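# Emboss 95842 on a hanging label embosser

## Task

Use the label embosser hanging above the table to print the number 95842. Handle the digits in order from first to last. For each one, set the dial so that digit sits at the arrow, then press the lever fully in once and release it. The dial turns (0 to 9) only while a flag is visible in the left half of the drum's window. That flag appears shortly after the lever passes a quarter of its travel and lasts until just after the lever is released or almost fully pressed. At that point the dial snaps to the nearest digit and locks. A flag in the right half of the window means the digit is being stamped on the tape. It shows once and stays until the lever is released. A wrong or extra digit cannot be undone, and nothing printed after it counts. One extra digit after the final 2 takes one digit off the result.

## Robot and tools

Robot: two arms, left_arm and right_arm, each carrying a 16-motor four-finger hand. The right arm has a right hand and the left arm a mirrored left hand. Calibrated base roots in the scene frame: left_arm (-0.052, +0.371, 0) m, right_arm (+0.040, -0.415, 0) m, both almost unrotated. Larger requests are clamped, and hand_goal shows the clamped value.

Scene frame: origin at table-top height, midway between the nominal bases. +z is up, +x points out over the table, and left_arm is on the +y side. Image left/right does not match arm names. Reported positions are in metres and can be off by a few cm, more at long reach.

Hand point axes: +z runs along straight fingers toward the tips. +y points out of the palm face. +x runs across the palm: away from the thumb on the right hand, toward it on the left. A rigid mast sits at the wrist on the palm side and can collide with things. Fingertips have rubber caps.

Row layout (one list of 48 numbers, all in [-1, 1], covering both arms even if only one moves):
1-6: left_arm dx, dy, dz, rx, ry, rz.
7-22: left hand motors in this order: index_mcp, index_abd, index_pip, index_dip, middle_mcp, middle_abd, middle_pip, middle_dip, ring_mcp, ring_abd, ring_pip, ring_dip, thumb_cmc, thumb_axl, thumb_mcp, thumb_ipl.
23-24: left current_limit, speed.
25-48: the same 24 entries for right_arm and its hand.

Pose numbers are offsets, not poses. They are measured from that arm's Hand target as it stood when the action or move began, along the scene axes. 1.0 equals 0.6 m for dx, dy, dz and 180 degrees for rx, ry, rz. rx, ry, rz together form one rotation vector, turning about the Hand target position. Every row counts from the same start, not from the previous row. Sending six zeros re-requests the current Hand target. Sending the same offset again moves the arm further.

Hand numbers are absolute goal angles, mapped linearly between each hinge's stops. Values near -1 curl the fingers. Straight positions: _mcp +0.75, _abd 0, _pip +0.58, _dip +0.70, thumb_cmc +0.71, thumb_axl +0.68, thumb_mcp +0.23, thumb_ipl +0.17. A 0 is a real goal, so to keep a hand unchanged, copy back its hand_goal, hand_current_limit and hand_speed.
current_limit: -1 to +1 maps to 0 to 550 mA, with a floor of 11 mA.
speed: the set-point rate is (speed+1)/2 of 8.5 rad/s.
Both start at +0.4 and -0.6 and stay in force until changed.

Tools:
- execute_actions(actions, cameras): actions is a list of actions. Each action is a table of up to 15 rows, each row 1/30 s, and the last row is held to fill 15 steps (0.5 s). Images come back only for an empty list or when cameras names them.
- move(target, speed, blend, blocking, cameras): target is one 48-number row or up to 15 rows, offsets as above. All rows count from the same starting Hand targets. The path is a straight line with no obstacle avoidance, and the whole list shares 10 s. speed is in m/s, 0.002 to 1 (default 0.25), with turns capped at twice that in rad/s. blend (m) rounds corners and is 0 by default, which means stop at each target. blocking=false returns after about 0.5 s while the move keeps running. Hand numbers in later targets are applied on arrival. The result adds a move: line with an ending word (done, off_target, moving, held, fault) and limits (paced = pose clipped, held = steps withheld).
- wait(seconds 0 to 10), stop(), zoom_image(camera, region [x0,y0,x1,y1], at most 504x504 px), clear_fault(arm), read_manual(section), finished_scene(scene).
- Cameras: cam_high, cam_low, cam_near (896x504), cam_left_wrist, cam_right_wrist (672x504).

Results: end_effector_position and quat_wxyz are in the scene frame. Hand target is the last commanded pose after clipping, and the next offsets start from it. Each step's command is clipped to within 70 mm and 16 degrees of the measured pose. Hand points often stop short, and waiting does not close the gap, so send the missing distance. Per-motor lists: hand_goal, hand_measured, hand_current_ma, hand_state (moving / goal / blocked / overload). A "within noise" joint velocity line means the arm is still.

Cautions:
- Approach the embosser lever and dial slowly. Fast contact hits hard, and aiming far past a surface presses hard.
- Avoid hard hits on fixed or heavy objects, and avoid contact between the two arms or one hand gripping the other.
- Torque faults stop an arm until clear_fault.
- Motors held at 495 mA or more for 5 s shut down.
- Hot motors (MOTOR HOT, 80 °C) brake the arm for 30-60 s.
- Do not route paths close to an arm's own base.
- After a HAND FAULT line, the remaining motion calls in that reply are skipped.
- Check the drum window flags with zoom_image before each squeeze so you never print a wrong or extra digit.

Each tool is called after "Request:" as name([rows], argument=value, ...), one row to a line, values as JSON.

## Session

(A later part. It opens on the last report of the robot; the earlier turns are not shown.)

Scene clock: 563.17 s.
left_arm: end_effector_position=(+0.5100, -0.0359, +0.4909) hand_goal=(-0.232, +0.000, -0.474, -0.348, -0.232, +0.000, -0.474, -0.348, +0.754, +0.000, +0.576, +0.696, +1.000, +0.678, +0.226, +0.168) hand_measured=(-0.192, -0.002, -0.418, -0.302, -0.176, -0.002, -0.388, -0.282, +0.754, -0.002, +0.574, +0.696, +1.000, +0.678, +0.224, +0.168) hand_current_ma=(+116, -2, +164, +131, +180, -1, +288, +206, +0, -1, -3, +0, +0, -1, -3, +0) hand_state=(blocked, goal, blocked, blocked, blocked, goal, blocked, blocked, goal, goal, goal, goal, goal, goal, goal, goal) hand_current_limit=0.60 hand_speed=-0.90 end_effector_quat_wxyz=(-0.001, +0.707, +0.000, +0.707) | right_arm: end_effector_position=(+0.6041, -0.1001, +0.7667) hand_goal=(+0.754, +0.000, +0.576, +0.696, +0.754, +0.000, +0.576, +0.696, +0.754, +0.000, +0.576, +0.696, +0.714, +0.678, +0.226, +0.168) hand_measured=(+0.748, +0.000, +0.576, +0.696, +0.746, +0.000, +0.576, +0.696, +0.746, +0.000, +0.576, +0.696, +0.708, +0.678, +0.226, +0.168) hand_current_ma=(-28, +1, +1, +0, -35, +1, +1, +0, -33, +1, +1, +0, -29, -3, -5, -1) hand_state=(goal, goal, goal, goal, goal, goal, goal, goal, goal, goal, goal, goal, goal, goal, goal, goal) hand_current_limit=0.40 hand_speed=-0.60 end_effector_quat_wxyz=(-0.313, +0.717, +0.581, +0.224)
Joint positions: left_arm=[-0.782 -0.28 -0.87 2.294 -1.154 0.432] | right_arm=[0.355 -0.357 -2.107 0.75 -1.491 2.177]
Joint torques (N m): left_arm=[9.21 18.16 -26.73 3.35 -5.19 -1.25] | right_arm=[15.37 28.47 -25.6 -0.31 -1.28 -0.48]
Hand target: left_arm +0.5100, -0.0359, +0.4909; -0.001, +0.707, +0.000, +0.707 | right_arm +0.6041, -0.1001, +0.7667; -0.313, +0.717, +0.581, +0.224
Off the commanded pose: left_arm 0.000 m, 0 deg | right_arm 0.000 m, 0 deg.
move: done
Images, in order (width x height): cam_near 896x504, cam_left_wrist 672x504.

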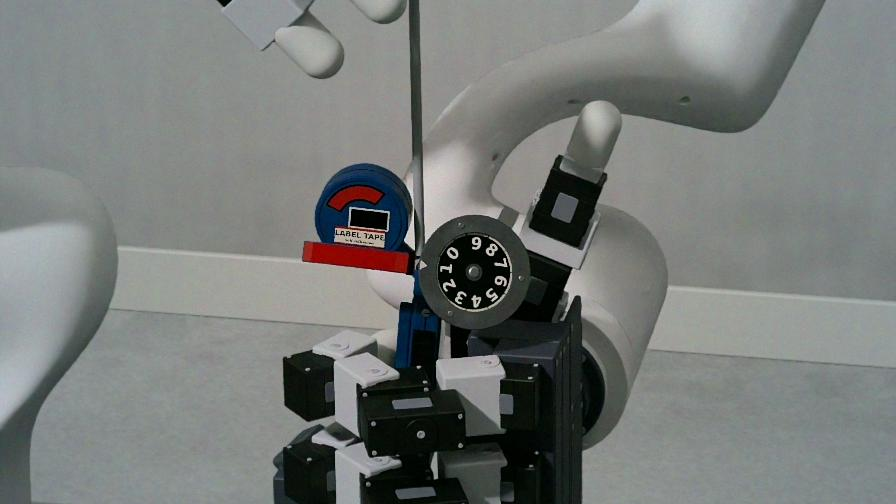

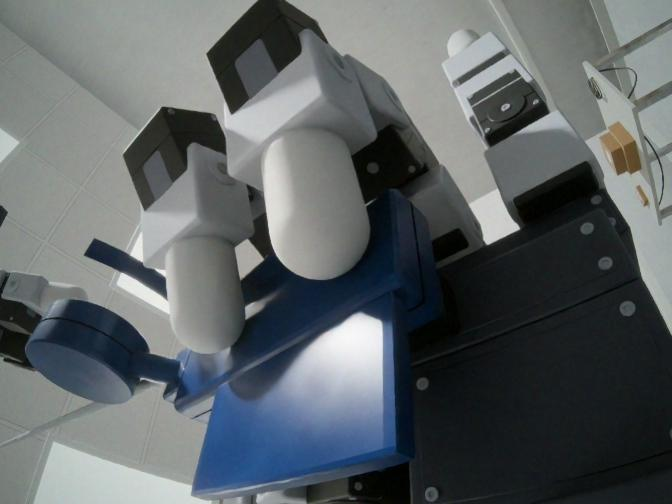

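Request:
move(target=[0,0,0,0,0,0,-0.274,0,-0.518,-0.391,-0.288,0,-0.533,-0.406,0.754,0,0.576,0.696,1.0,0.678,0.226,0.168,0.75,-0.9,0,0,0,0,0,0,0.754,0,0.576,0.696,0.754,0,0.576,0.696,0.754,0,0.576,0.696,0.714,0.678,0.226,0.168,0.4,-0.6], speed=0.03, cameras=["cam_near","cam_left_wrist"])

Request:
zoom_image(camera="cam_near", region=[265, 150, 515, 350])

Request:
zoom_image(camera="cam_left_wrist", region=[300, 120, 560, 380])

Scene clock: 567.60 s.
left_arm: end_effector_position=(+0.5100, -0.0359, +0.4909) hand_goal=(-0.274, +0.000, -0.518, -0.390, -0.288, +0.000, -0.532, -0.406, +0.754, +0.000, +0.576, +0.696, +1.000, +0.678, +0.226, +0.168) hand_measured=(-0.212, -0.002, -0.420, -0.314, -0.204, +0.000, -0.398, -0.308, +0.754, -0.002, +0.574, +0.696, +1.000, +0.678, +0.224, +0.168) hand_current_ma=(+205, -1, +333, +242, +299, +0, +481, +340, +0, -1, -3, +0, +0, -1, -3, +0) hand_state=(blocked, goal, blocked, blocked, blocked, goal, blocked, blocked, goal, goal, goal, goal, goal, goal, goal, goal) hand_current_limit=0.75 hand_speed=-0.90 end_effector_quat_wxyz=(-0.001, +0.707, +0.000, +0.707) | right_arm: end_effector_position=(+0.6041, -0.1001, +0.7667) hand_goal=(+0.754, +0.000, +0.576, +0.696, +0.754, +0.000, +0.576, +0.696, +0.754, +0.000, +0.576, +0.696, +0.714, +0.678, +0.226, +0.168) hand_measured=(+0.748, +0.000, +0.576, +0.696, +0.746, +0.000, +0.576, +0.696, +0.746, +0.000, +0.576, +0.696, +0.708, +0.678, +0.226, +0.168) hand_current_ma=(-28, +1, +1, +0, -35, +1, +1, +0, -33, +1, +1, +0, -29, -3, -5, -1) hand_state=(goal, goal, goal, goal, goal, goal, goal, goal, goal, goal, goal, goal, goal, goal, goal, goal) hand_current_limit=0.40 hand_speed=-0.60 end_effector_quat_wxyz=(-0.313, +0.717, +0.581, +0.224)
Joint positions: left_arm=[-0.782 -0.28 -0.87 2.294 -1.154 0.432] | right_arm=[0.355 -0.357 -2.107 0.75 -1.491 2.177]
Joint torques (N m): left_arm=[1.74 24.9 -19.68 0.45 -5.01 -1.2] | right_arm=[16.98 28.3 -24.61 -0.48 -1.53 -0.31]
Hand target: left_arm +0.5100, -0.0359, +0.4909; -0.001, +0.707, +0.000, +0.707 | right_arm +0.6041, -0.1001, +0.7667; -0.313, +0.717, +0.581, +0.224
Off the commanded pose: left_arm 0.000 m, 0 deg | right_arm 0.000 m, 0 deg.
move: done
Images, in order (width x height): cam_near 896x504, cam_left_wrist 672x504.

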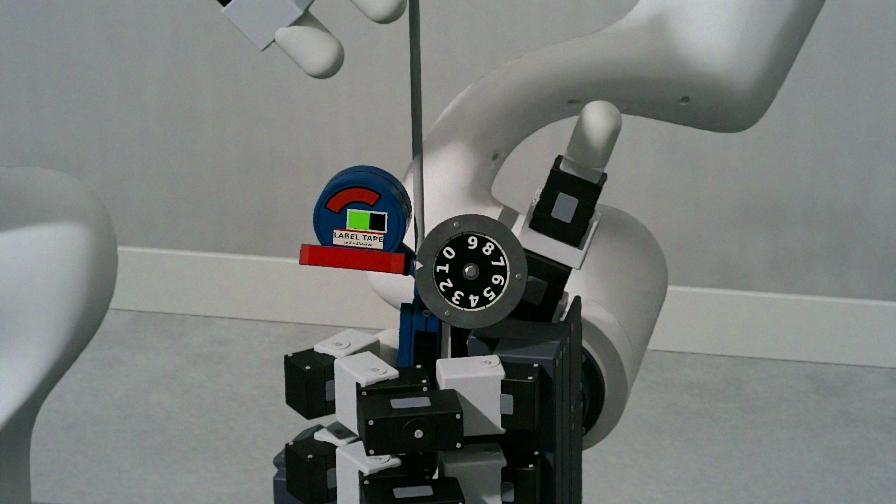

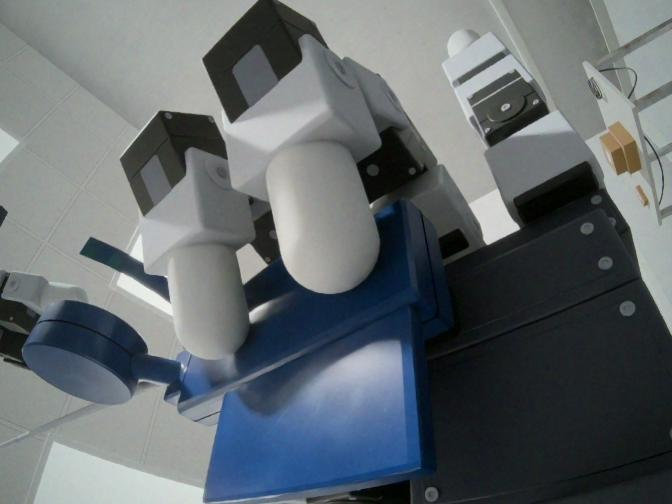

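Scaled by 2.016 from the camera's 896x504 image, which has a finer 1280x720 frame.

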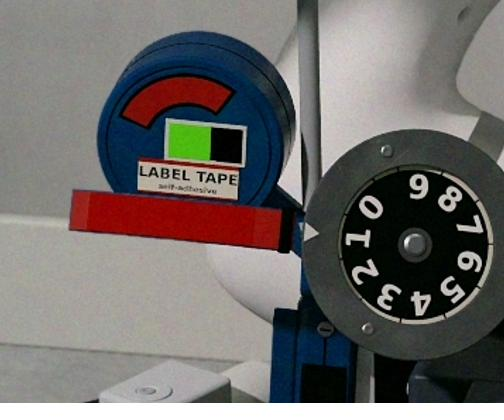

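Scaled by 1.938 from the camera's 672x504 image, which has a finer 960x720 frame.

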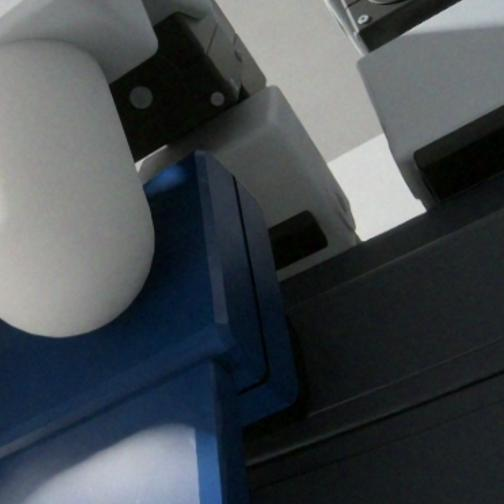

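Request:
execute_actions(actions=[])

Request:
zoom_image(camera="cam_right_wrist", region=[295, 60, 435, 180])

Request:
zoom_image(camera="cam_near", region=[205, 0, 555, 350])

Scene clock: 614.70 s.
left_arm: end_effector_position=(+0.5100, -0.0359, +0.4909) hand_goal=(-0.274, +0.000, -0.518, -0.390, -0.288, +0.000, -0.532, -0.406, +0.754, +0.000, +0.576, +0.696, +1.000, +0.678, +0.226, +0.168) hand_measured=(-0.212, -0.002, -0.420, -0.314, -0.204, +0.000, -0.398, -0.308, +0.754, -0.002, +0.574, +0.696, +1.000, +0.678, +0.224, +0.168) hand_current_ma=(+205, -1, +333, +242, +299, +0, +481, +340, +0, -1, -3, +0, +0, -1, -3, +0) hand_state=(blocked, goal, blocked, blocked, blocked, goal, blocked, blocked, goal, goal, goal, goal, goal, goal, goal, goal) hand_current_limit=0.75 hand_speed=-0.90 end_effector_quat_wxyz=(-0.001, +0.707, +0.000, +0.707) | right_arm: end_effector_position=(+0.6041, -0.1001, +0.7667) hand_goal=(+0.754, +0.000, +0.576, +0.696, +0.754, +0.000, +0.576, +0.696, +0.754, +0.000, +0.576, +0.696, +0.714, +0.678, +0.226, +0.168) hand_measured=(+0.748, +0.000, +0.576, +0.696, +0.746, +0.000, +0.576, +0.696, +0.746, +0.000, +0.576, +0.696, +0.708, +0.678, +0.226, +0.168) hand_current_ma=(-28, +1, +1, +0, -35, +1, +1, +0, -33, +1, +1, +0, -29, -3, -5, -1) hand_state=(goal, goal, goal, goal, goal, goal, goal, goal, goal, goal, goal, goal, goal, goal, goal, goal) hand_current_limit=0.40 hand_speed=-0.60 end_effector_quat_wxyz=(-0.313, +0.717, +0.581, +0.224)
Joint positions: left_arm=[-0.782 -0.28 -0.87 2.294 -1.154 0.432] | right_arm=[0.355 -0.357 -2.107 0.75 -1.491 2.177]
Joint velocities: within noise
Joint torques (N m): left_arm=[-4.84 30.06 -17.53 -0.57 -4.96 -1.11] | right_arm=[15.72 29.01 -24.88 -0.16 -1.5 -0.53]
Hand target: left_arm +0.5100, -0.0359, +0.4909; -0.001, +0.707, +0.000, +0.707 | right_arm +0.6041, -0.1001, +0.7667; -0.313, +0.717, +0.581, +0.224
Off the commanded pose: left_arm 0.000 m, 0 deg | right_arm 0.000 m, 0 deg.

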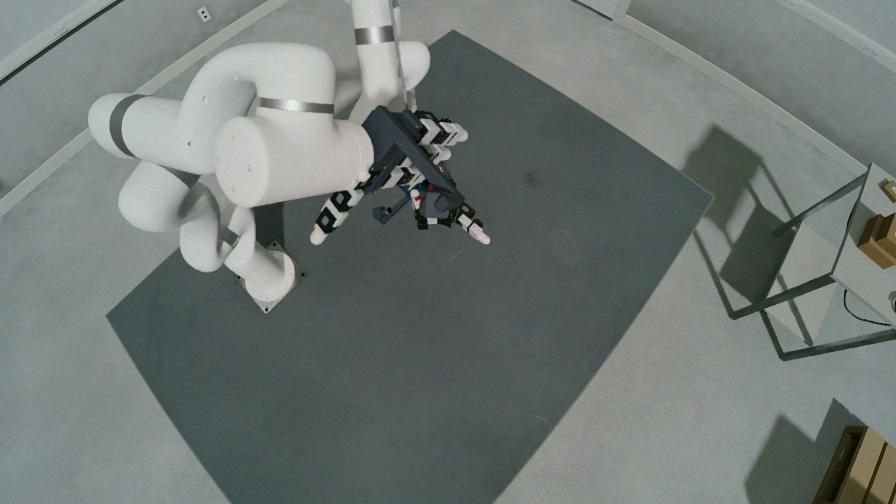

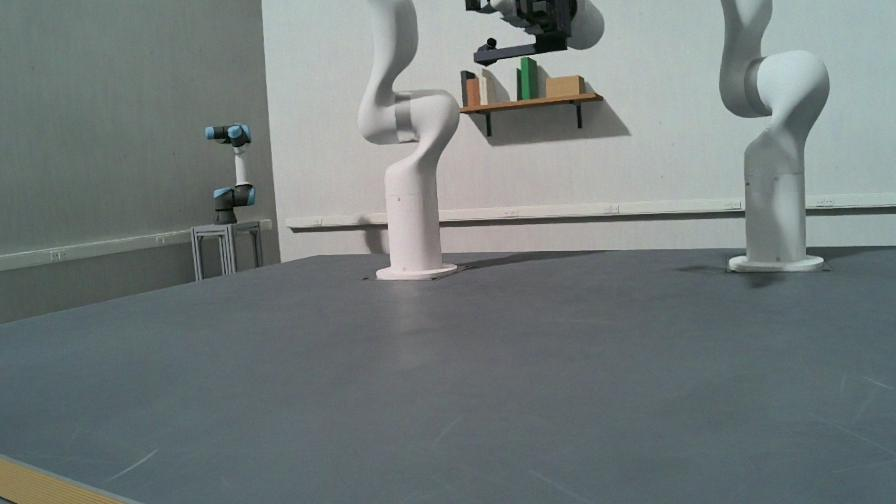

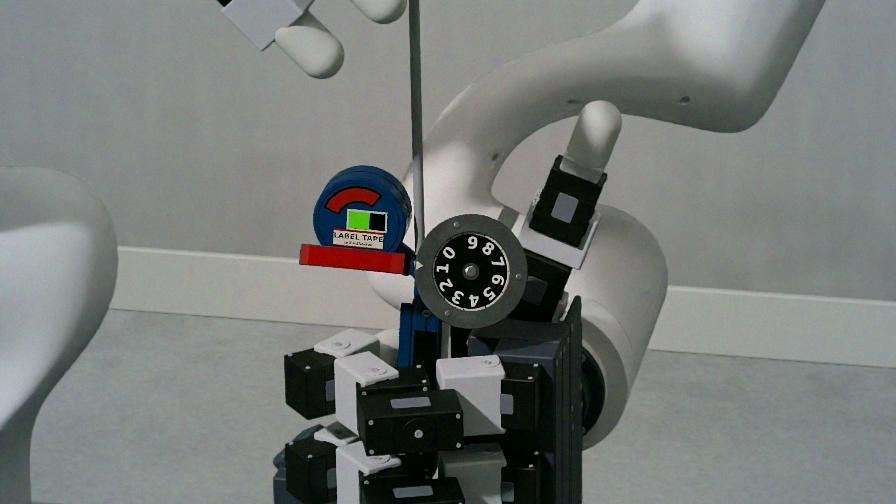

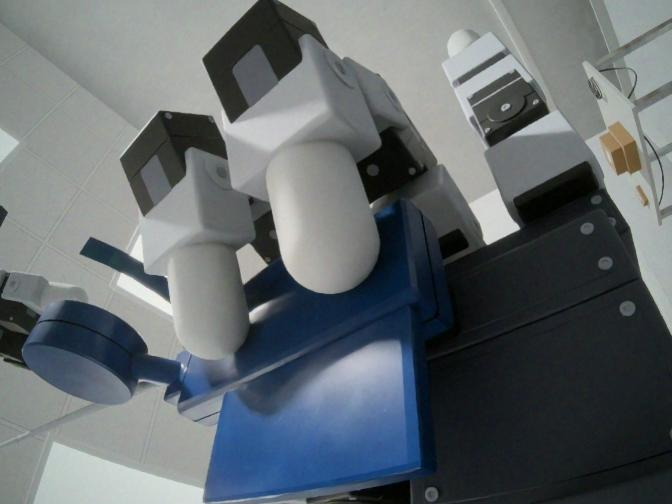

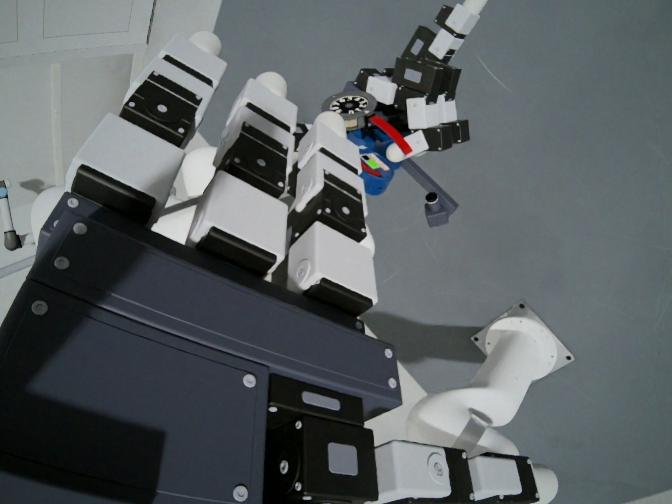

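Scaled by 3.600 from the camera's 672x504 image, which has a finer 960x720 frame.

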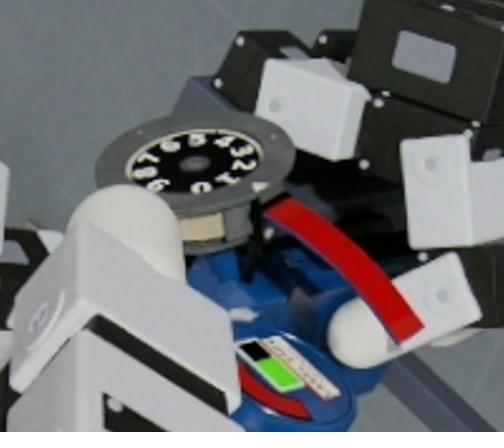

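Scaled by 1.440 from the camera's 896x504 image, which has a finer 1280x720 frame.

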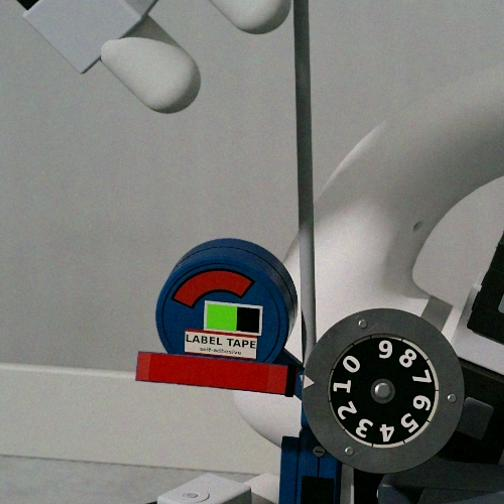

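Request:
move(target=[0,0,0,0,0,0,-0.274,0,-0.518,-0.39,-0.288,0,-0.532,-0.406,0.754,0,0.576,0.696,1.0,0.678,0.226,0.168,0.75,-0.9,0,-0.03,0,0.0082,0.5358,-0.4903,0.3425,0,0.1387,0.2609,-0.479,0,-0.299,0.2609,-0.479,0,-0.299,0.2609,0.714,0.678,0.226,0.168,0.4,-0.6], speed=0.3, cameras=["cam_near","cam_high","cam_right_wrist","cam_low"])

Scene clock: 772.63 s.
left_arm: end_effector_position=(+0.5100, -0.0359, +0.4909) hand_goal=(-0.274, +0.000, -0.518, -0.390, -0.288, +0.000, -0.532, -0.406, +0.754, +0.000, +0.576, +0.696, +1.000, +0.678, +0.226, +0.168) hand_measured=(-0.212, -0.002, -0.420, -0.314, -0.204, +0.000, -0.398, -0.308, +0.754, -0.002, +0.574, +0.696, +1.000, +0.678, +0.224, +0.168) hand_current_ma=(+205, -1, +333, +242, +299, +0, +481, +340, +0, -1, -3, +0, +0, -1, -3, +0) hand_state=(blocked, goal, blocked, blocked, blocked, goal, blocked, blocked, goal, goal, goal, goal, goal, goal, goal, goal) hand_current_limit=0.75 hand_speed=-0.90 end_effector_quat_wxyz=(-0.001, +0.707, +0.000, +0.707) | right_arm: end_effector_position=(+0.6030, -0.1184, +0.7657) hand_goal=(+0.342, +0.000, +0.138, +0.260, -0.478, +0.000, -0.298, +0.260, -0.478, +0.000, -0.298, +0.260, +0.714, +0.678, +0.226, +0.168) hand_measured=(+0.340, +0.000, +0.140, +0.264, -0.462, +0.000, -0.292, +0.264, -0.464, +0.000, -0.290, +0.264, +0.708, +0.678, +0.226, +0.168) hand_current_ma=(-6, +1, +11, +15, +70, +1, +25, +15, +67, +1, +30, +12, -29, -3, -5, -1) hand_state=(goal, goal, goal, goal, goal, goal, goal, goal, goal, goal, goal, goal, goal, goal, goal, goal) hand_current_limit=0.40 hand_speed=-0.60 end_effector_quat_wxyz=(-0.439, +0.772, -0.426, -0.171)
Joint positions: left_arm=[-0.782 -0.28 -0.87 2.294 -1.154 0.432] | right_arm=[0.196 -0.832 -2.768 0.907 -1.517 4.502]
Joint torques (N m): left_arm=[-11.24 32.71 -17.35 -0.75 -4.77 -0.87] | right_arm=[-16.47 22.34 -23.74 4.53 -2.36 0.88]
Hand target: left_arm +0.5100, -0.0359, +0.4909; -0.001, +0.707, +0.000, +0.707 | right_arm +0.6041, -0.1181, +0.7667; -0.390, +0.802, -0.410, -0.189
Off the commanded pose: left_arm 0.000 m, 0 deg | right_arm 0.001 m, 7 deg.
elbow stopped short (right arm): the move would have taken joint 3 (elbow) straighter than the controller allows.
move: off_target (right_arm)
Images, in order (width x height): cam_high 896x504, cam_low 896x504, cam_near 896x504, cam_right_wrist 672x504.

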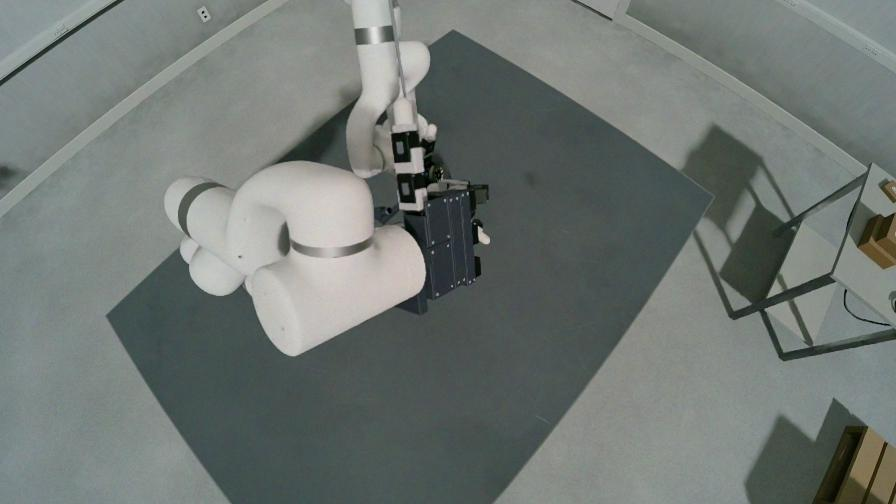

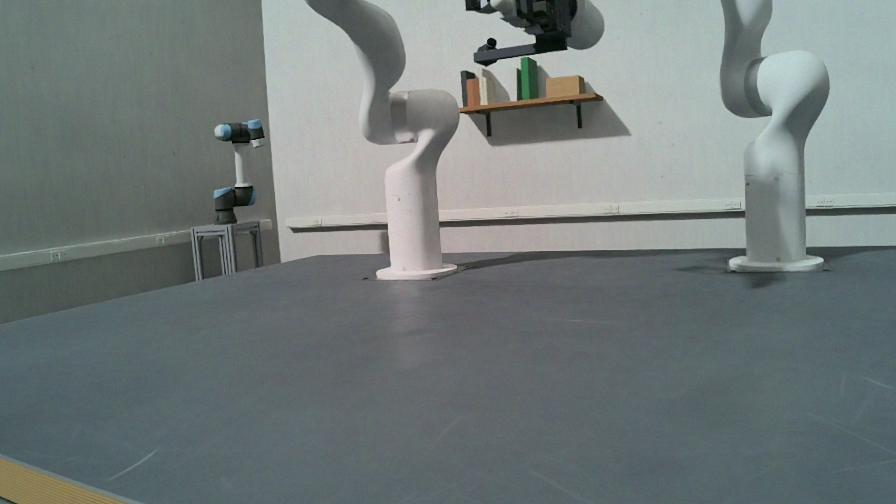

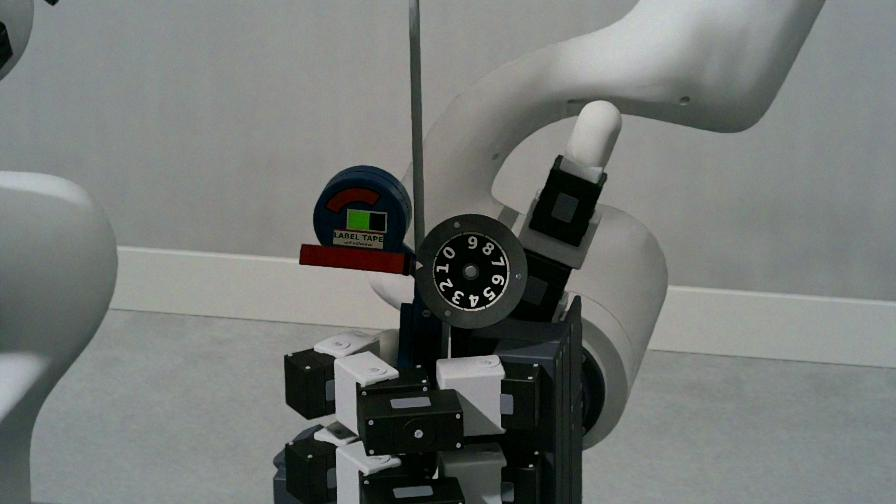

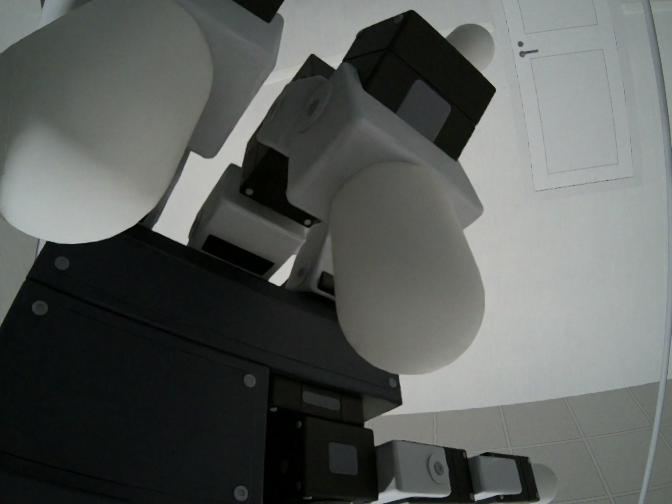

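Request:
move(target=[0,0,0,0,0,0,-0.274,0,-0.518,-0.39,-0.288,0,-0.532,-0.406,0.754,0,0.576,0.696,1.0,0.678,0.226,0.168,0.75,-0.9,-0.0852,0.2383,-0.2367,0,0,0,0.3425,0,0.1387,0.2609,-0.479,0,-0.299,0.2609,-0.479,0,-0.299,0.2609,0.714,0.678,0.226,0.168,0.4,-0.6], speed=0.12, cameras=["cam_near","cam_high","cam_right_wrist"])

Request:
zoom_image(camera="cam_near", region=[305, 100, 655, 400])

Scene clock: 782.10 s.
left_arm: end_effector_position=(+0.5100, -0.0359, +0.4909) hand_goal=(-0.274, +0.000, -0.518, -0.390, -0.288, +0.000, -0.532, -0.406, +0.754, +0.000, +0.576, +0.696, +1.000, +0.678, +0.226, +0.168) hand_measured=(-0.212, -0.002, -0.420, -0.314, -0.204, +0.000, -0.398, -0.308, +0.754, -0.002, +0.574, +0.696, +1.000, +0.678, +0.224, +0.168) hand_current_ma=(+205, -1, +333, +242, +299, +0, +481, +340, +0, -1, -3, +0, +0, -1, -3, +0) hand_state=(blocked, goal, blocked, blocked, blocked, goal, blocked, blocked, goal, goal, goal, goal, goal, goal, goal, goal) hand_current_limit=0.75 hand_speed=-0.90 end_effector_quat_wxyz=(-0.001, +0.707, +0.000, +0.707) | right_arm: end_effector_position=(+0.5530, +0.0248, +0.6247) hand_goal=(+0.342, +0.000, +0.138, +0.260, -0.478, +0.000, -0.298, +0.260, -0.478, +0.000, -0.298, +0.260, +0.714, +0.678, +0.226, +0.168) hand_measured=(+0.340, +0.000, +0.140, +0.264, -0.464, +0.000, -0.292, +0.264, -0.464, +0.000, -0.290, +0.264, +0.708, +0.678, +0.224, +0.168) hand_current_ma=(-6, +0, +11, +15, +64, +1, +24, +15, +60, +1, +30, +12, -29, -3, -5, -1) hand_state=(goal, goal, goal, goal, goal, goal, goal, goal, goal, goal, goal, goal, goal, goal, goal, goal) hand_current_limit=0.40 hand_speed=-0.60 end_effector_quat_wxyz=(-0.390, +0.802, -0.410, -0.189)
Joint positions: left_arm=[-0.782 -0.28 -0.87 2.294 -1.154 0.432] | right_arm=[0.449 -0.587 -2.041 0.877 -1.13 4.279]
Joint torques (N m): left_arm=[-11.46 31.96 -17.66 -0.77 -4.61 -0.73] | right_arm=[17.73 22.41 -17.84 -1.15 2.89 -0.66]
Hand target: left_arm +0.5100, -0.0359, +0.4909; -0.001, +0.707, +0.000, +0.707 | right_arm +0.5529, +0.0248, +0.6247; -0.390, +0.802, -0.410, -0.189
Off the commanded pose: left_arm 0.000 m, 0 deg | right_arm 0.000 m, 0 deg.
move: done
Images, in order (width x height): cam_high 896x504, cam_near 896x504, cam_right_wrist 672x504.

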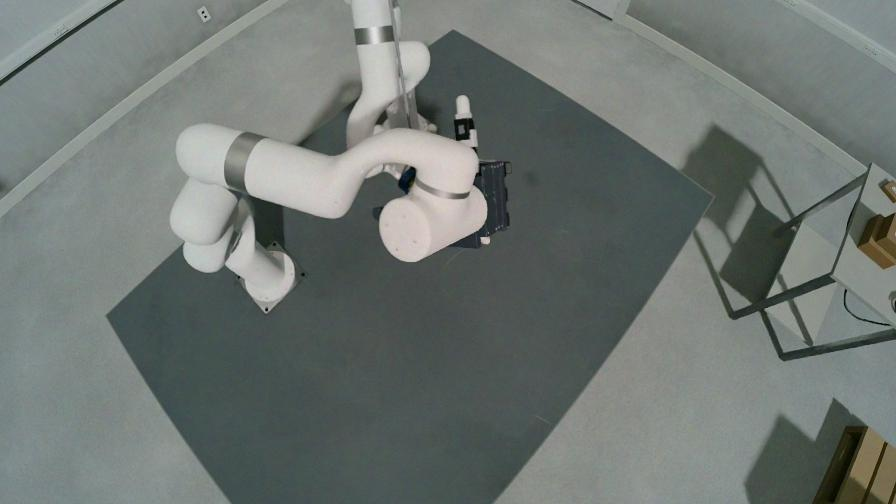

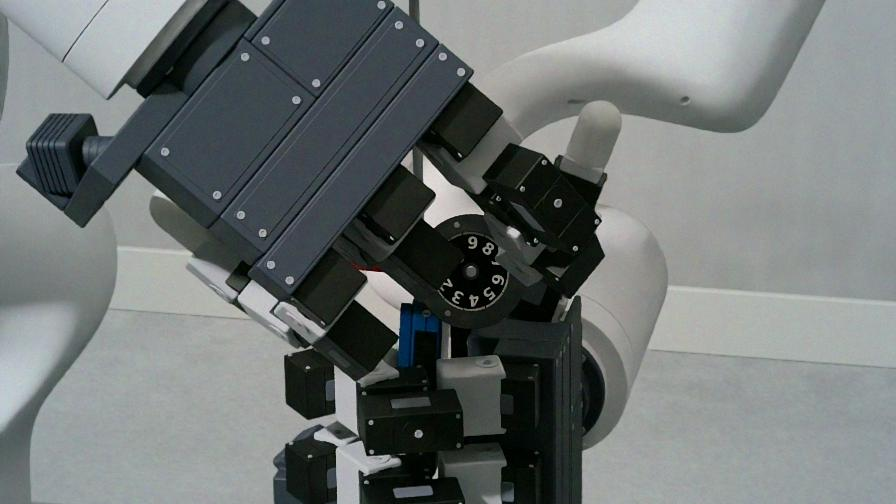

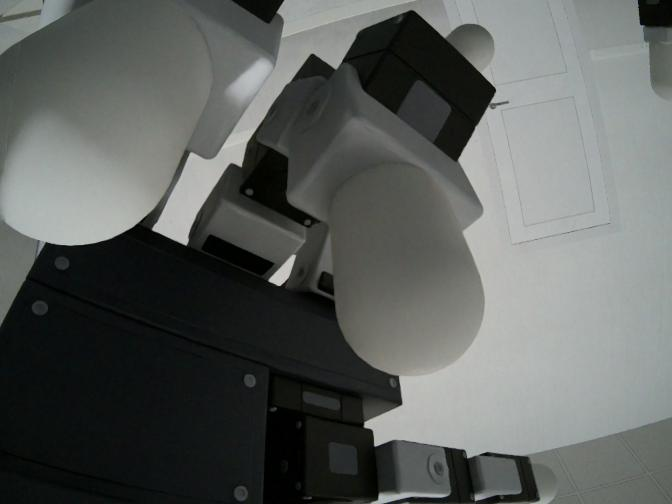

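Scaled by 1.440 from the camera's 896x504 image, which has a finer 1280x720 frame.

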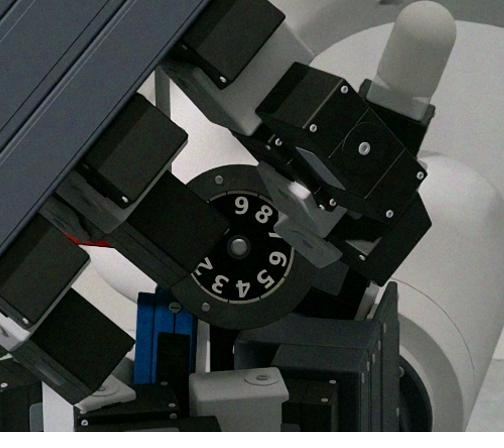

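Request:
move(target=[0,0,0,0,0,0,-0.274,0,-0.518,-0.39,-0.288,0,-0.532,-0.406,0.754,0,0.576,0.696,1.0,0.678,0.226,0.168,0.75,-0.9,-0.0243,-0.021,-0.031,0,0,0,0.3425,0,0.1387,0.2609,-0.479,0,-0.299,0.2609,-0.479,0,-0.299,0.2609,0.714,0.678,0.226,0.168,0.4,-0.6], speed=0.06, cameras=["cam_near","cam_low"])

Request:
zoom_image(camera="cam_near", region=[385, 180, 565, 340])

Scene clock: 797.93 s.
left_arm: end_effector_position=(+0.5100, -0.0359, +0.4909) hand_goal=(-0.274, +0.000, -0.518, -0.390, -0.288, +0.000, -0.532, -0.406, +0.754, +0.000, +0.576, +0.696, +1.000, +0.678, +0.226, +0.168) hand_measured=(-0.212, -0.002, -0.420, -0.314, -0.204, +0.000, -0.398, -0.308, +0.754, -0.002, +0.574, +0.696, +1.000, +0.678, +0.224, +0.168) hand_current_ma=(+205, -1, +333, +242, +299, +0, +481, +340, +0, -1, -3, +0, +0, -1, -3, +0) hand_state=(blocked, goal, blocked, blocked, blocked, goal, blocked, blocked, goal, goal, goal, goal, goal, goal, goal, goal) hand_current_limit=0.75 hand_speed=-0.90 end_effector_quat_wxyz=(-0.001, +0.707, +0.000, +0.707) | right_arm: end_effector_position=(+0.5384, +0.0122, +0.6061) hand_goal=(+0.342, +0.000, +0.138, +0.260, -0.478, +0.000, -0.298, +0.260, -0.478, +0.000, -0.298, +0.260, +0.714, +0.678, +0.226, +0.168) hand_measured=(+0.340, +0.000, +0.140, +0.264, -0.464, +0.000, -0.292, +0.264, -0.464, +0.000, -0.290, +0.264, +0.708, +0.678, +0.224, +0.168) hand_current_ma=(-6, +0, +11, +15, +64, +1, +24, +15, +60, +1, +30, +12, -29, -3, -5, -1) hand_state=(goal, goal, goal, goal, goal, goal, goal, goal, goal, goal, goal, goal, goal, goal, goal, goal) hand_current_limit=0.40 hand_speed=-0.60 end_effector_quat_wxyz=(-0.390, +0.802, -0.410, -0.189)
Joint positions: left_arm=[-0.782 -0.28 -0.87 2.294 -1.154 0.432] | right_arm=[0.441 -0.512 -1.89 0.907 -1.089 4.207]
Joint torques (N m): left_arm=[-10.79 32.58 -17.49 -0.58 -4.41 -0.61] | right_arm=[-15.87 41.96 -19.3 3.98 2.97 -0.81]
Hand target: left_arm +0.5100, -0.0359, +0.4909; -0.001, +0.707, +0.000, +0.707 | right_arm +0.5384, +0.0122, +0.6061; -0.390, +0.802, -0.410, -0.189
Off the commanded pose: left_arm 0.000 m, 0 deg | right_arm 0.000 m, 0 deg.
move: done
Images, in order (width x height): cam_low 896x504, cam_near 896x504.

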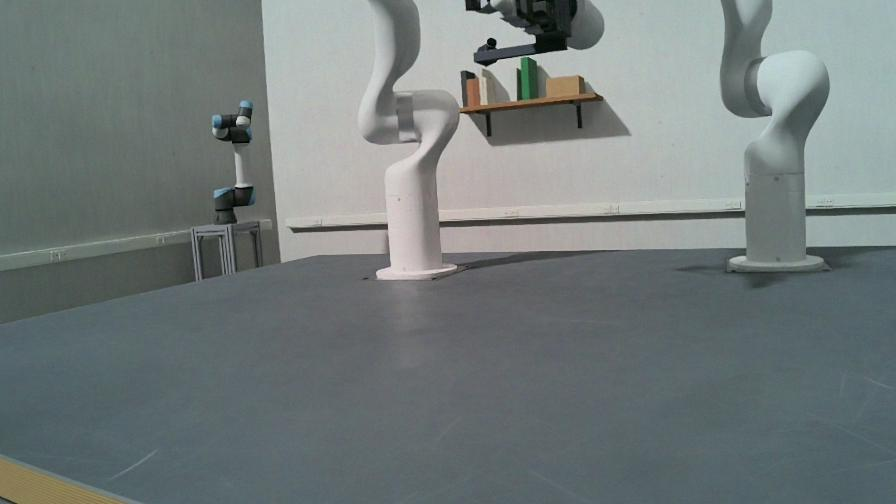

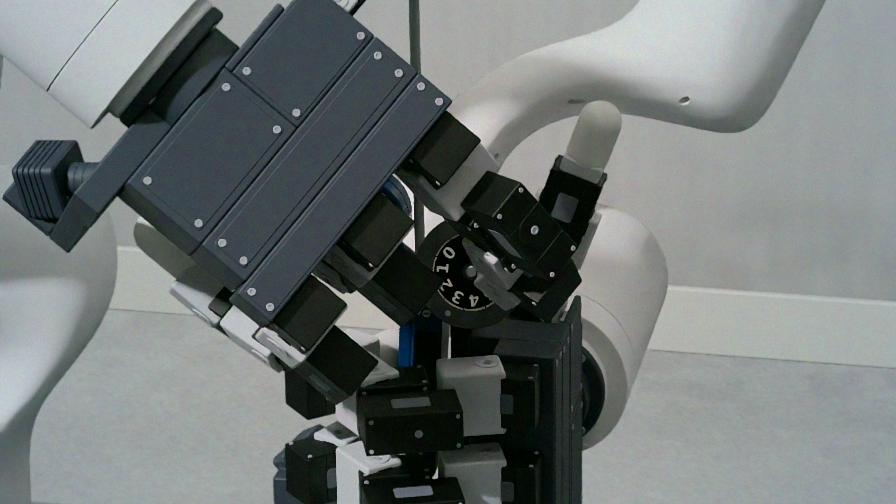

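Scaled by 2.800 from the camera's 896x504 image, which has a finer 1280x720 frame.

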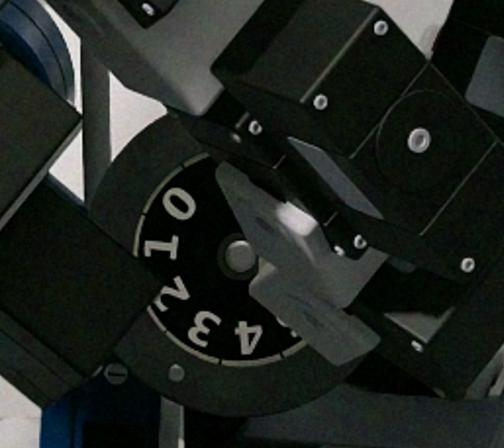

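Request:
move(target=[0,0,0,0,0,0,-0.274,0,-0.518,-0.39,-0.288,0,-0.532,-0.406,0.754,0,0.576,0.696,1.0,0.678,0.226,0.168,0.75,-0.9,-0.01345,-0.006,-0.0078,0,0,0,0.3425,0,0.1387,0.2609,-0.479,0,-0.299,0.2609,-0.479,0,-0.299,0.2609,0.714,0.678,0.226,0.168,0.4,-0.6], speed=0.03, cameras=[])

Request:
move(target=[0,0,0,0,0,0,-0.274,0,-0.518,-0.39,-0.288,0,-0.532,-0.406,0.754,0,0.576,0.696,1.0,0.678,0.226,0.168,0.75,-0.9,-0.00538,-0.0024,-0.0031,0,0,0,0.3425,0,0.1387,0.2609,-0.479,0,-0.299,0.2609,-0.479,0,-0.299,0.2609,0.714,0.678,0.226,0.168,0.4,-0.6], speed=0.03, cameras=["cam_near"])

Scene clock: 804.83 s.
left_arm: end_effector_position=(+0.5100, -0.0359, +0.4909) hand_goal=(-0.274, +0.000, -0.518, -0.390, -0.288, +0.000, -0.532, -0.406, +0.754, +0.000, +0.576, +0.696, +1.000, +0.678, +0.226, +0.168) hand_measured=(-0.212, -0.002, -0.420, -0.314, -0.204, +0.000, -0.398, -0.308, +0.754, -0.002, +0.574, +0.696, +1.000, +0.678, +0.224, +0.168) hand_current_ma=(+205, -1, +333, +242, +299, +0, +481, +340, +0, -1, -3, +0, +0, -1, -3, +0) hand_state=(blocked, goal, blocked, blocked, blocked, goal, blocked, blocked, goal, goal, goal, goal, goal, goal, goal, goal) hand_current_limit=0.75 hand_speed=-0.90 end_effector_quat_wxyz=(-0.001, +0.707, +0.000, +0.707) | right_arm: end_effector_position=(+0.5303, +0.0086, +0.6014) hand_goal=(+0.342, +0.000, +0.138, +0.260, -0.478, +0.000, -0.298, +0.260, -0.478, +0.000, -0.298, +0.260, +0.714, +0.678, +0.226, +0.168) hand_measured=(+0.340, +0.000, +0.140, +0.264, -0.464, +0.000, -0.292, +0.264, -0.464, +0.000, -0.290, +0.264, +0.708, +0.678, +0.224, +0.168) hand_current_ma=(-6, +0, +11, +15, +64, +1, +24, +15, +60, +1, +30, +12, -29, -3, -5, -1) hand_state=(goal, goal, goal, goal, goal, goal, goal, goal, goal, goal, goal, goal, goal, goal, goal, goal) hand_current_limit=0.40 hand_speed=-0.60 end_effector_quat_wxyz=(-0.390, +0.802, -0.410, -0.189)
Joint positions: left_arm=[-0.782 -0.28 -0.87 2.294 -1.154 0.432] | right_arm=[0.442 -0.483 -1.837 0.917 -1.074 4.187]
Joint torques (N m): left_arm=[-10.71 32 -17.51 -0.75 -4.35 -0.52] | right_arm=[17.58 40.98 -18.5 4.52 2.86 -0.88]
Hand target: left_arm +0.5100, -0.0359, +0.4909; -0.001, +0.707, +0.000, +0.707 | right_arm +0.5303, +0.0086, +0.6014; -0.390, +0.802, -0.410, -0.189
Off the commanded pose: left_arm 0.000 m, 0 deg | right_arm 0.000 m, 0 deg.
move: done
No camera images: "cameras" was empty.

Scene clock: 805.57 s.
left_arm: end_effector_position=(+0.5100, -0.0359, +0.4909) hand_goal=(-0.274, +0.000, -0.518, -0.390, -0.288, +0.000, -0.532, -0.406, +0.754, +0.000, +0.576, +0.696, +1.000, +0.678, +0.226, +0.168) hand_measured=(-0.212, -0.002, -0.420, -0.314, -0.204, +0.000, -0.398, -0.308, +0.754, -0.002, +0.574, +0.696, +1.000, +0.678, +0.224, +0.168) hand_current_ma=(+205, -1, +333, +242, +299, +0, +481, +340, +0, -1, -3, +0, +0, -1, -3, +0) hand_state=(blocked, goal, blocked, blocked, blocked, goal, blocked, blocked, goal, goal, goal, goal, goal, goal, goal, goal) hand_current_limit=0.75 hand_speed=-0.90 end_effector_quat_wxyz=(-0.001, +0.707, +0.000, +0.707) | right_arm: end_effector_position=(+0.5271, +0.0072, +0.5995) hand_goal=(+0.342, +0.000, +0.138, +0.260, -0.478, +0.000, -0.298, +0.260, -0.478, +0.000, -0.298, +0.260, +0.714, +0.678, +0.226, +0.168) hand_measured=(+0.340, +0.000, +0.140, +0.264, -0.464, +0.000, -0.292, +0.264, -0.464, +0.000, -0.290, +0.264, +0.708, +0.678, +0.224, +0.168) hand_current_ma=(-6, +0, +11, +15, +64, +1, +24, +15, +60, +1, +30, +12, -29, -3, -5, -1) hand_state=(goal, goal, goal, goal, goal, goal, goal, goal, goal, goal, goal, goal, goal, goal, goal, goal) hand_current_limit=0.40 hand_speed=-0.60 end_effector_quat_wxyz=(-0.390, +0.802, -0.410, -0.189)
Joint positions: left_arm=[-0.782 -0.28 -0.87 2.294 -1.154 0.432] | right_arm=[0.442 -0.471 -1.817 0.921 -1.069 4.179]
Joint torques (N m): left_arm=[-11.32 31.87 -17.43 -0.51 -4.29 -0.51] | right_arm=[16.62 39.74 -19 4.1 2.86 -0.63]
Hand target: left_arm +0.5100, -0.0359, +0.4909; -0.001, +0.707, +0.000, +0.707 | right_arm +0.5271, +0.0072, +0.5995; -0.390, +0.802, -0.410, -0.189
Off the commanded pose: left_arm 0.000 m, 0 deg | right_arm 0.000 m, 0 deg.
move: done
Images, in order (width x height): cam_near 896x504.

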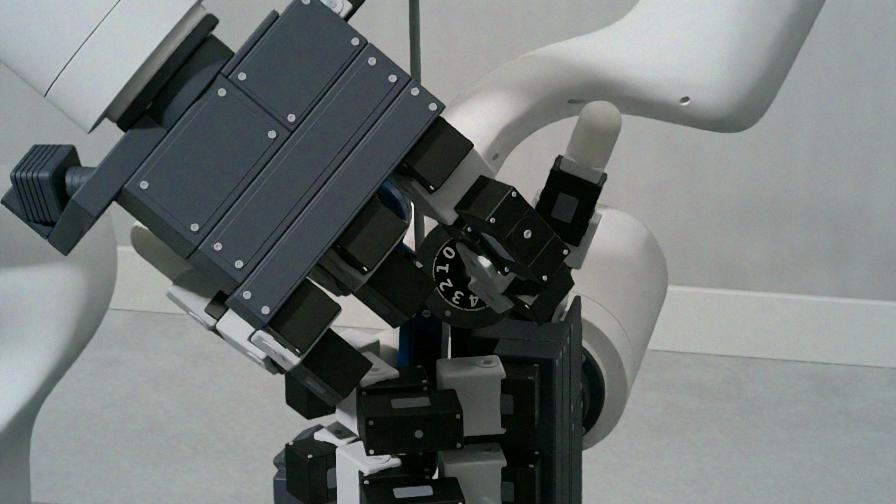

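Request:
move(target=[0,0,0,0,0,0,-0.274,0,-0.518,-0.39,-0.288,0,-0.532,-0.406,0.754,0,0.576,0.696,1.0,0.678,0.226,0.168,0.75,-0.9,-0.00538,-0.0024,-0.0031,0,0,0,0.3425,0,0.1387,0.2609,-0.479,0,-0.299,0.2609,-0.479,0,-0.299,0.2609,0.714,0.678,0.226,0.168,0.4,-0.6], speed=0.03, cameras=[])

Request:
move(target=[0,0,0,0,0,0,-0.274,0,-0.518,-0.39,-0.288,0,-0.532,-0.406,0.754,0,0.576,0.696,1.0,0.678,0.226,0.168,0.75,-0.9,-0.00538,-0.0024,-0.0031,0,0,0,0.3425,0,0.1387,0.2609,-0.479,0,-0.299,0.2609,-0.479,0,-0.299,0.2609,0.714,0.678,0.226,0.168,0.4,-0.6], speed=0.03, cameras=["cam_near"])

Scene clock: 811.37 s.
left_arm: end_effector_position=(+0.5100, -0.0359, +0.4909) hand_goal=(-0.274, +0.000, -0.518, -0.390, -0.288, +0.000, -0.532, -0.406, +0.754, +0.000, +0.576, +0.696, +1.000, +0.678, +0.226, +0.168) hand_measured=(-0.212, -0.002, -0.420, -0.314, -0.204, +0.000, -0.398, -0.308, +0.754, -0.002, +0.574, +0.696, +1.000, +0.678, +0.224, +0.168) hand_current_ma=(+205, -1, +333, +242, +299, +0, +481, +340, +0, -1, -3, +0, +0, -1, -3, +0) hand_state=(blocked, goal, blocked, blocked, blocked, goal, blocked, blocked, goal, goal, goal, goal, goal, goal, goal, goal) hand_current_limit=0.75 hand_speed=-0.90 end_effector_quat_wxyz=(-0.001, +0.707, +0.000, +0.707) | right_arm: end_effector_position=(+0.5238, +0.0058, +0.5977) hand_goal=(+0.342, +0.000, +0.138, +0.260, -0.478, +0.000, -0.298, +0.260, -0.478, +0.000, -0.298, +0.260, +0.714, +0.678, +0.226, +0.168) hand_measured=(+0.340, +0.000, +0.140, +0.264, -0.464, +0.000, -0.292, +0.264, -0.464, +0.000, -0.290, +0.264, +0.708, +0.678, +0.224, +0.168) hand_current_ma=(-6, +0, +11, +15, +64, +1, +24, +15, +60, +1, +30, +12, -29, -3, -5, -1) hand_state=(goal, goal, goal, goal, goal, goal, goal, goal, goal, goal, goal, goal, goal, goal, goal, goal) hand_current_limit=0.40 hand_speed=-0.60 end_effector_quat_wxyz=(-0.390, +0.802, -0.410, -0.189)
Joint positions: left_arm=[-0.782 -0.28 -0.87 2.294 -1.154 0.432] | right_arm=[0.442 -0.46 -1.797 0.925 -1.064 4.172]
Joint torques (N m): left_arm=[-10.98 32.32 -17.3 -0.74 -4.2 -0.33] | right_arm=[15.77 38.98 -19.17 3.56 2.92 -0.7]
Hand target: left_arm +0.5100, -0.0359, +0.4909; -0.001, +0.707, +0.000, +0.707 | right_arm +0.5238, +0.0058, +0.5977; -0.390, +0.802, -0.410, -0.189
Off the commanded pose: left_arm 0.000 m, 0 deg | right_arm 0.000 m, 0 deg.
move: done
No camera images: "cameras" was empty.

Scene clock: 812.10 s.
left_arm: end_effector_position=(+0.5100, -0.0359, +0.4909) hand_goal=(-0.274, +0.000, -0.518, -0.390, -0.288, +0.000, -0.532, -0.406, +0.754, +0.000, +0.576, +0.696, +1.000, +0.678, +0.226, +0.168) hand_measured=(-0.212, -0.002, -0.420, -0.314, -0.204, +0.000, -0.398, -0.308, +0.754, -0.002, +0.574, +0.696, +1.000, +0.678, +0.224, +0.168) hand_current_ma=(+205, -1, +333, +242, +299, +0, +481, +340, +0, -1, -3, +0, +0, -1, -3, +0) hand_state=(blocked, goal, blocked, blocked, blocked, goal, blocked, blocked, goal, goal, goal, goal, goal, goal, goal, goal) hand_current_limit=0.75 hand_speed=-0.90 end_effector_quat_wxyz=(-0.001, +0.707, +0.000, +0.707) | right_arm: end_effector_position=(+0.5206, +0.0043, +0.5958) hand_goal=(+0.342, +0.000, +0.138, +0.260, -0.478, +0.000, -0.298, +0.260, -0.478, +0.000, -0.298, +0.260, +0.714, +0.678, +0.226, +0.168) hand_measured=(+0.340, +0.000, +0.140, +0.264, -0.464, +0.000, -0.292, +0.264, -0.464, +0.000, -0.290, +0.264, +0.708, +0.678, +0.224, +0.168) hand_current_ma=(-6, +0, +11, +15, +64, +1, +24, +15, +60, +1, +30, +12, -29, -3, -5, -1) hand_state=(goal, goal, goal, goal, goal, goal, goal, goal, goal, goal, goal, goal, goal, goal, goal, goal) hand_current_limit=0.40 hand_speed=-0.60 end_effector_quat_wxyz=(-0.390, +0.802, -0.410, -0.189)
Joint positions: left_arm=[-0.782 -0.28 -0.87 2.294 -1.154 0.432] | right_arm=[0.442 -0.449 -1.778 0.928 -1.058 4.164]
Joint torques (N m): left_arm=[-11.01 32.58 -17.64 -0.8 -4.11 -0.38] | right_arm=[16.36 39.7 -19.8 3.26 2.89 -0.69]
Hand target: left_arm +0.5100, -0.0359, +0.4909; -0.001, +0.707, +0.000, +0.707 | right_arm +0.5206, +0.0043, +0.5958; -0.390, +0.802, -0.410, -0.189
Off the commanded pose: left_arm 0.000 m, 0 deg | right_arm 0.000 m, 0 deg.
move: done
Images, in order (width x height): cam_near 896x504.

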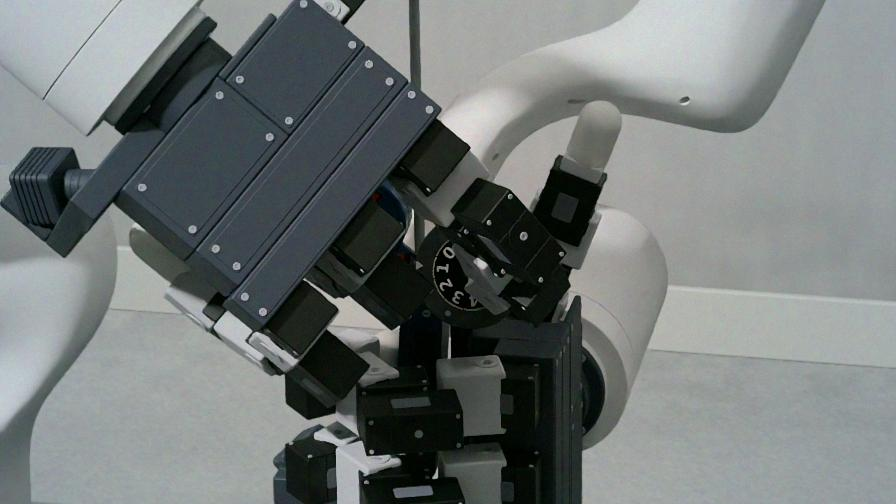

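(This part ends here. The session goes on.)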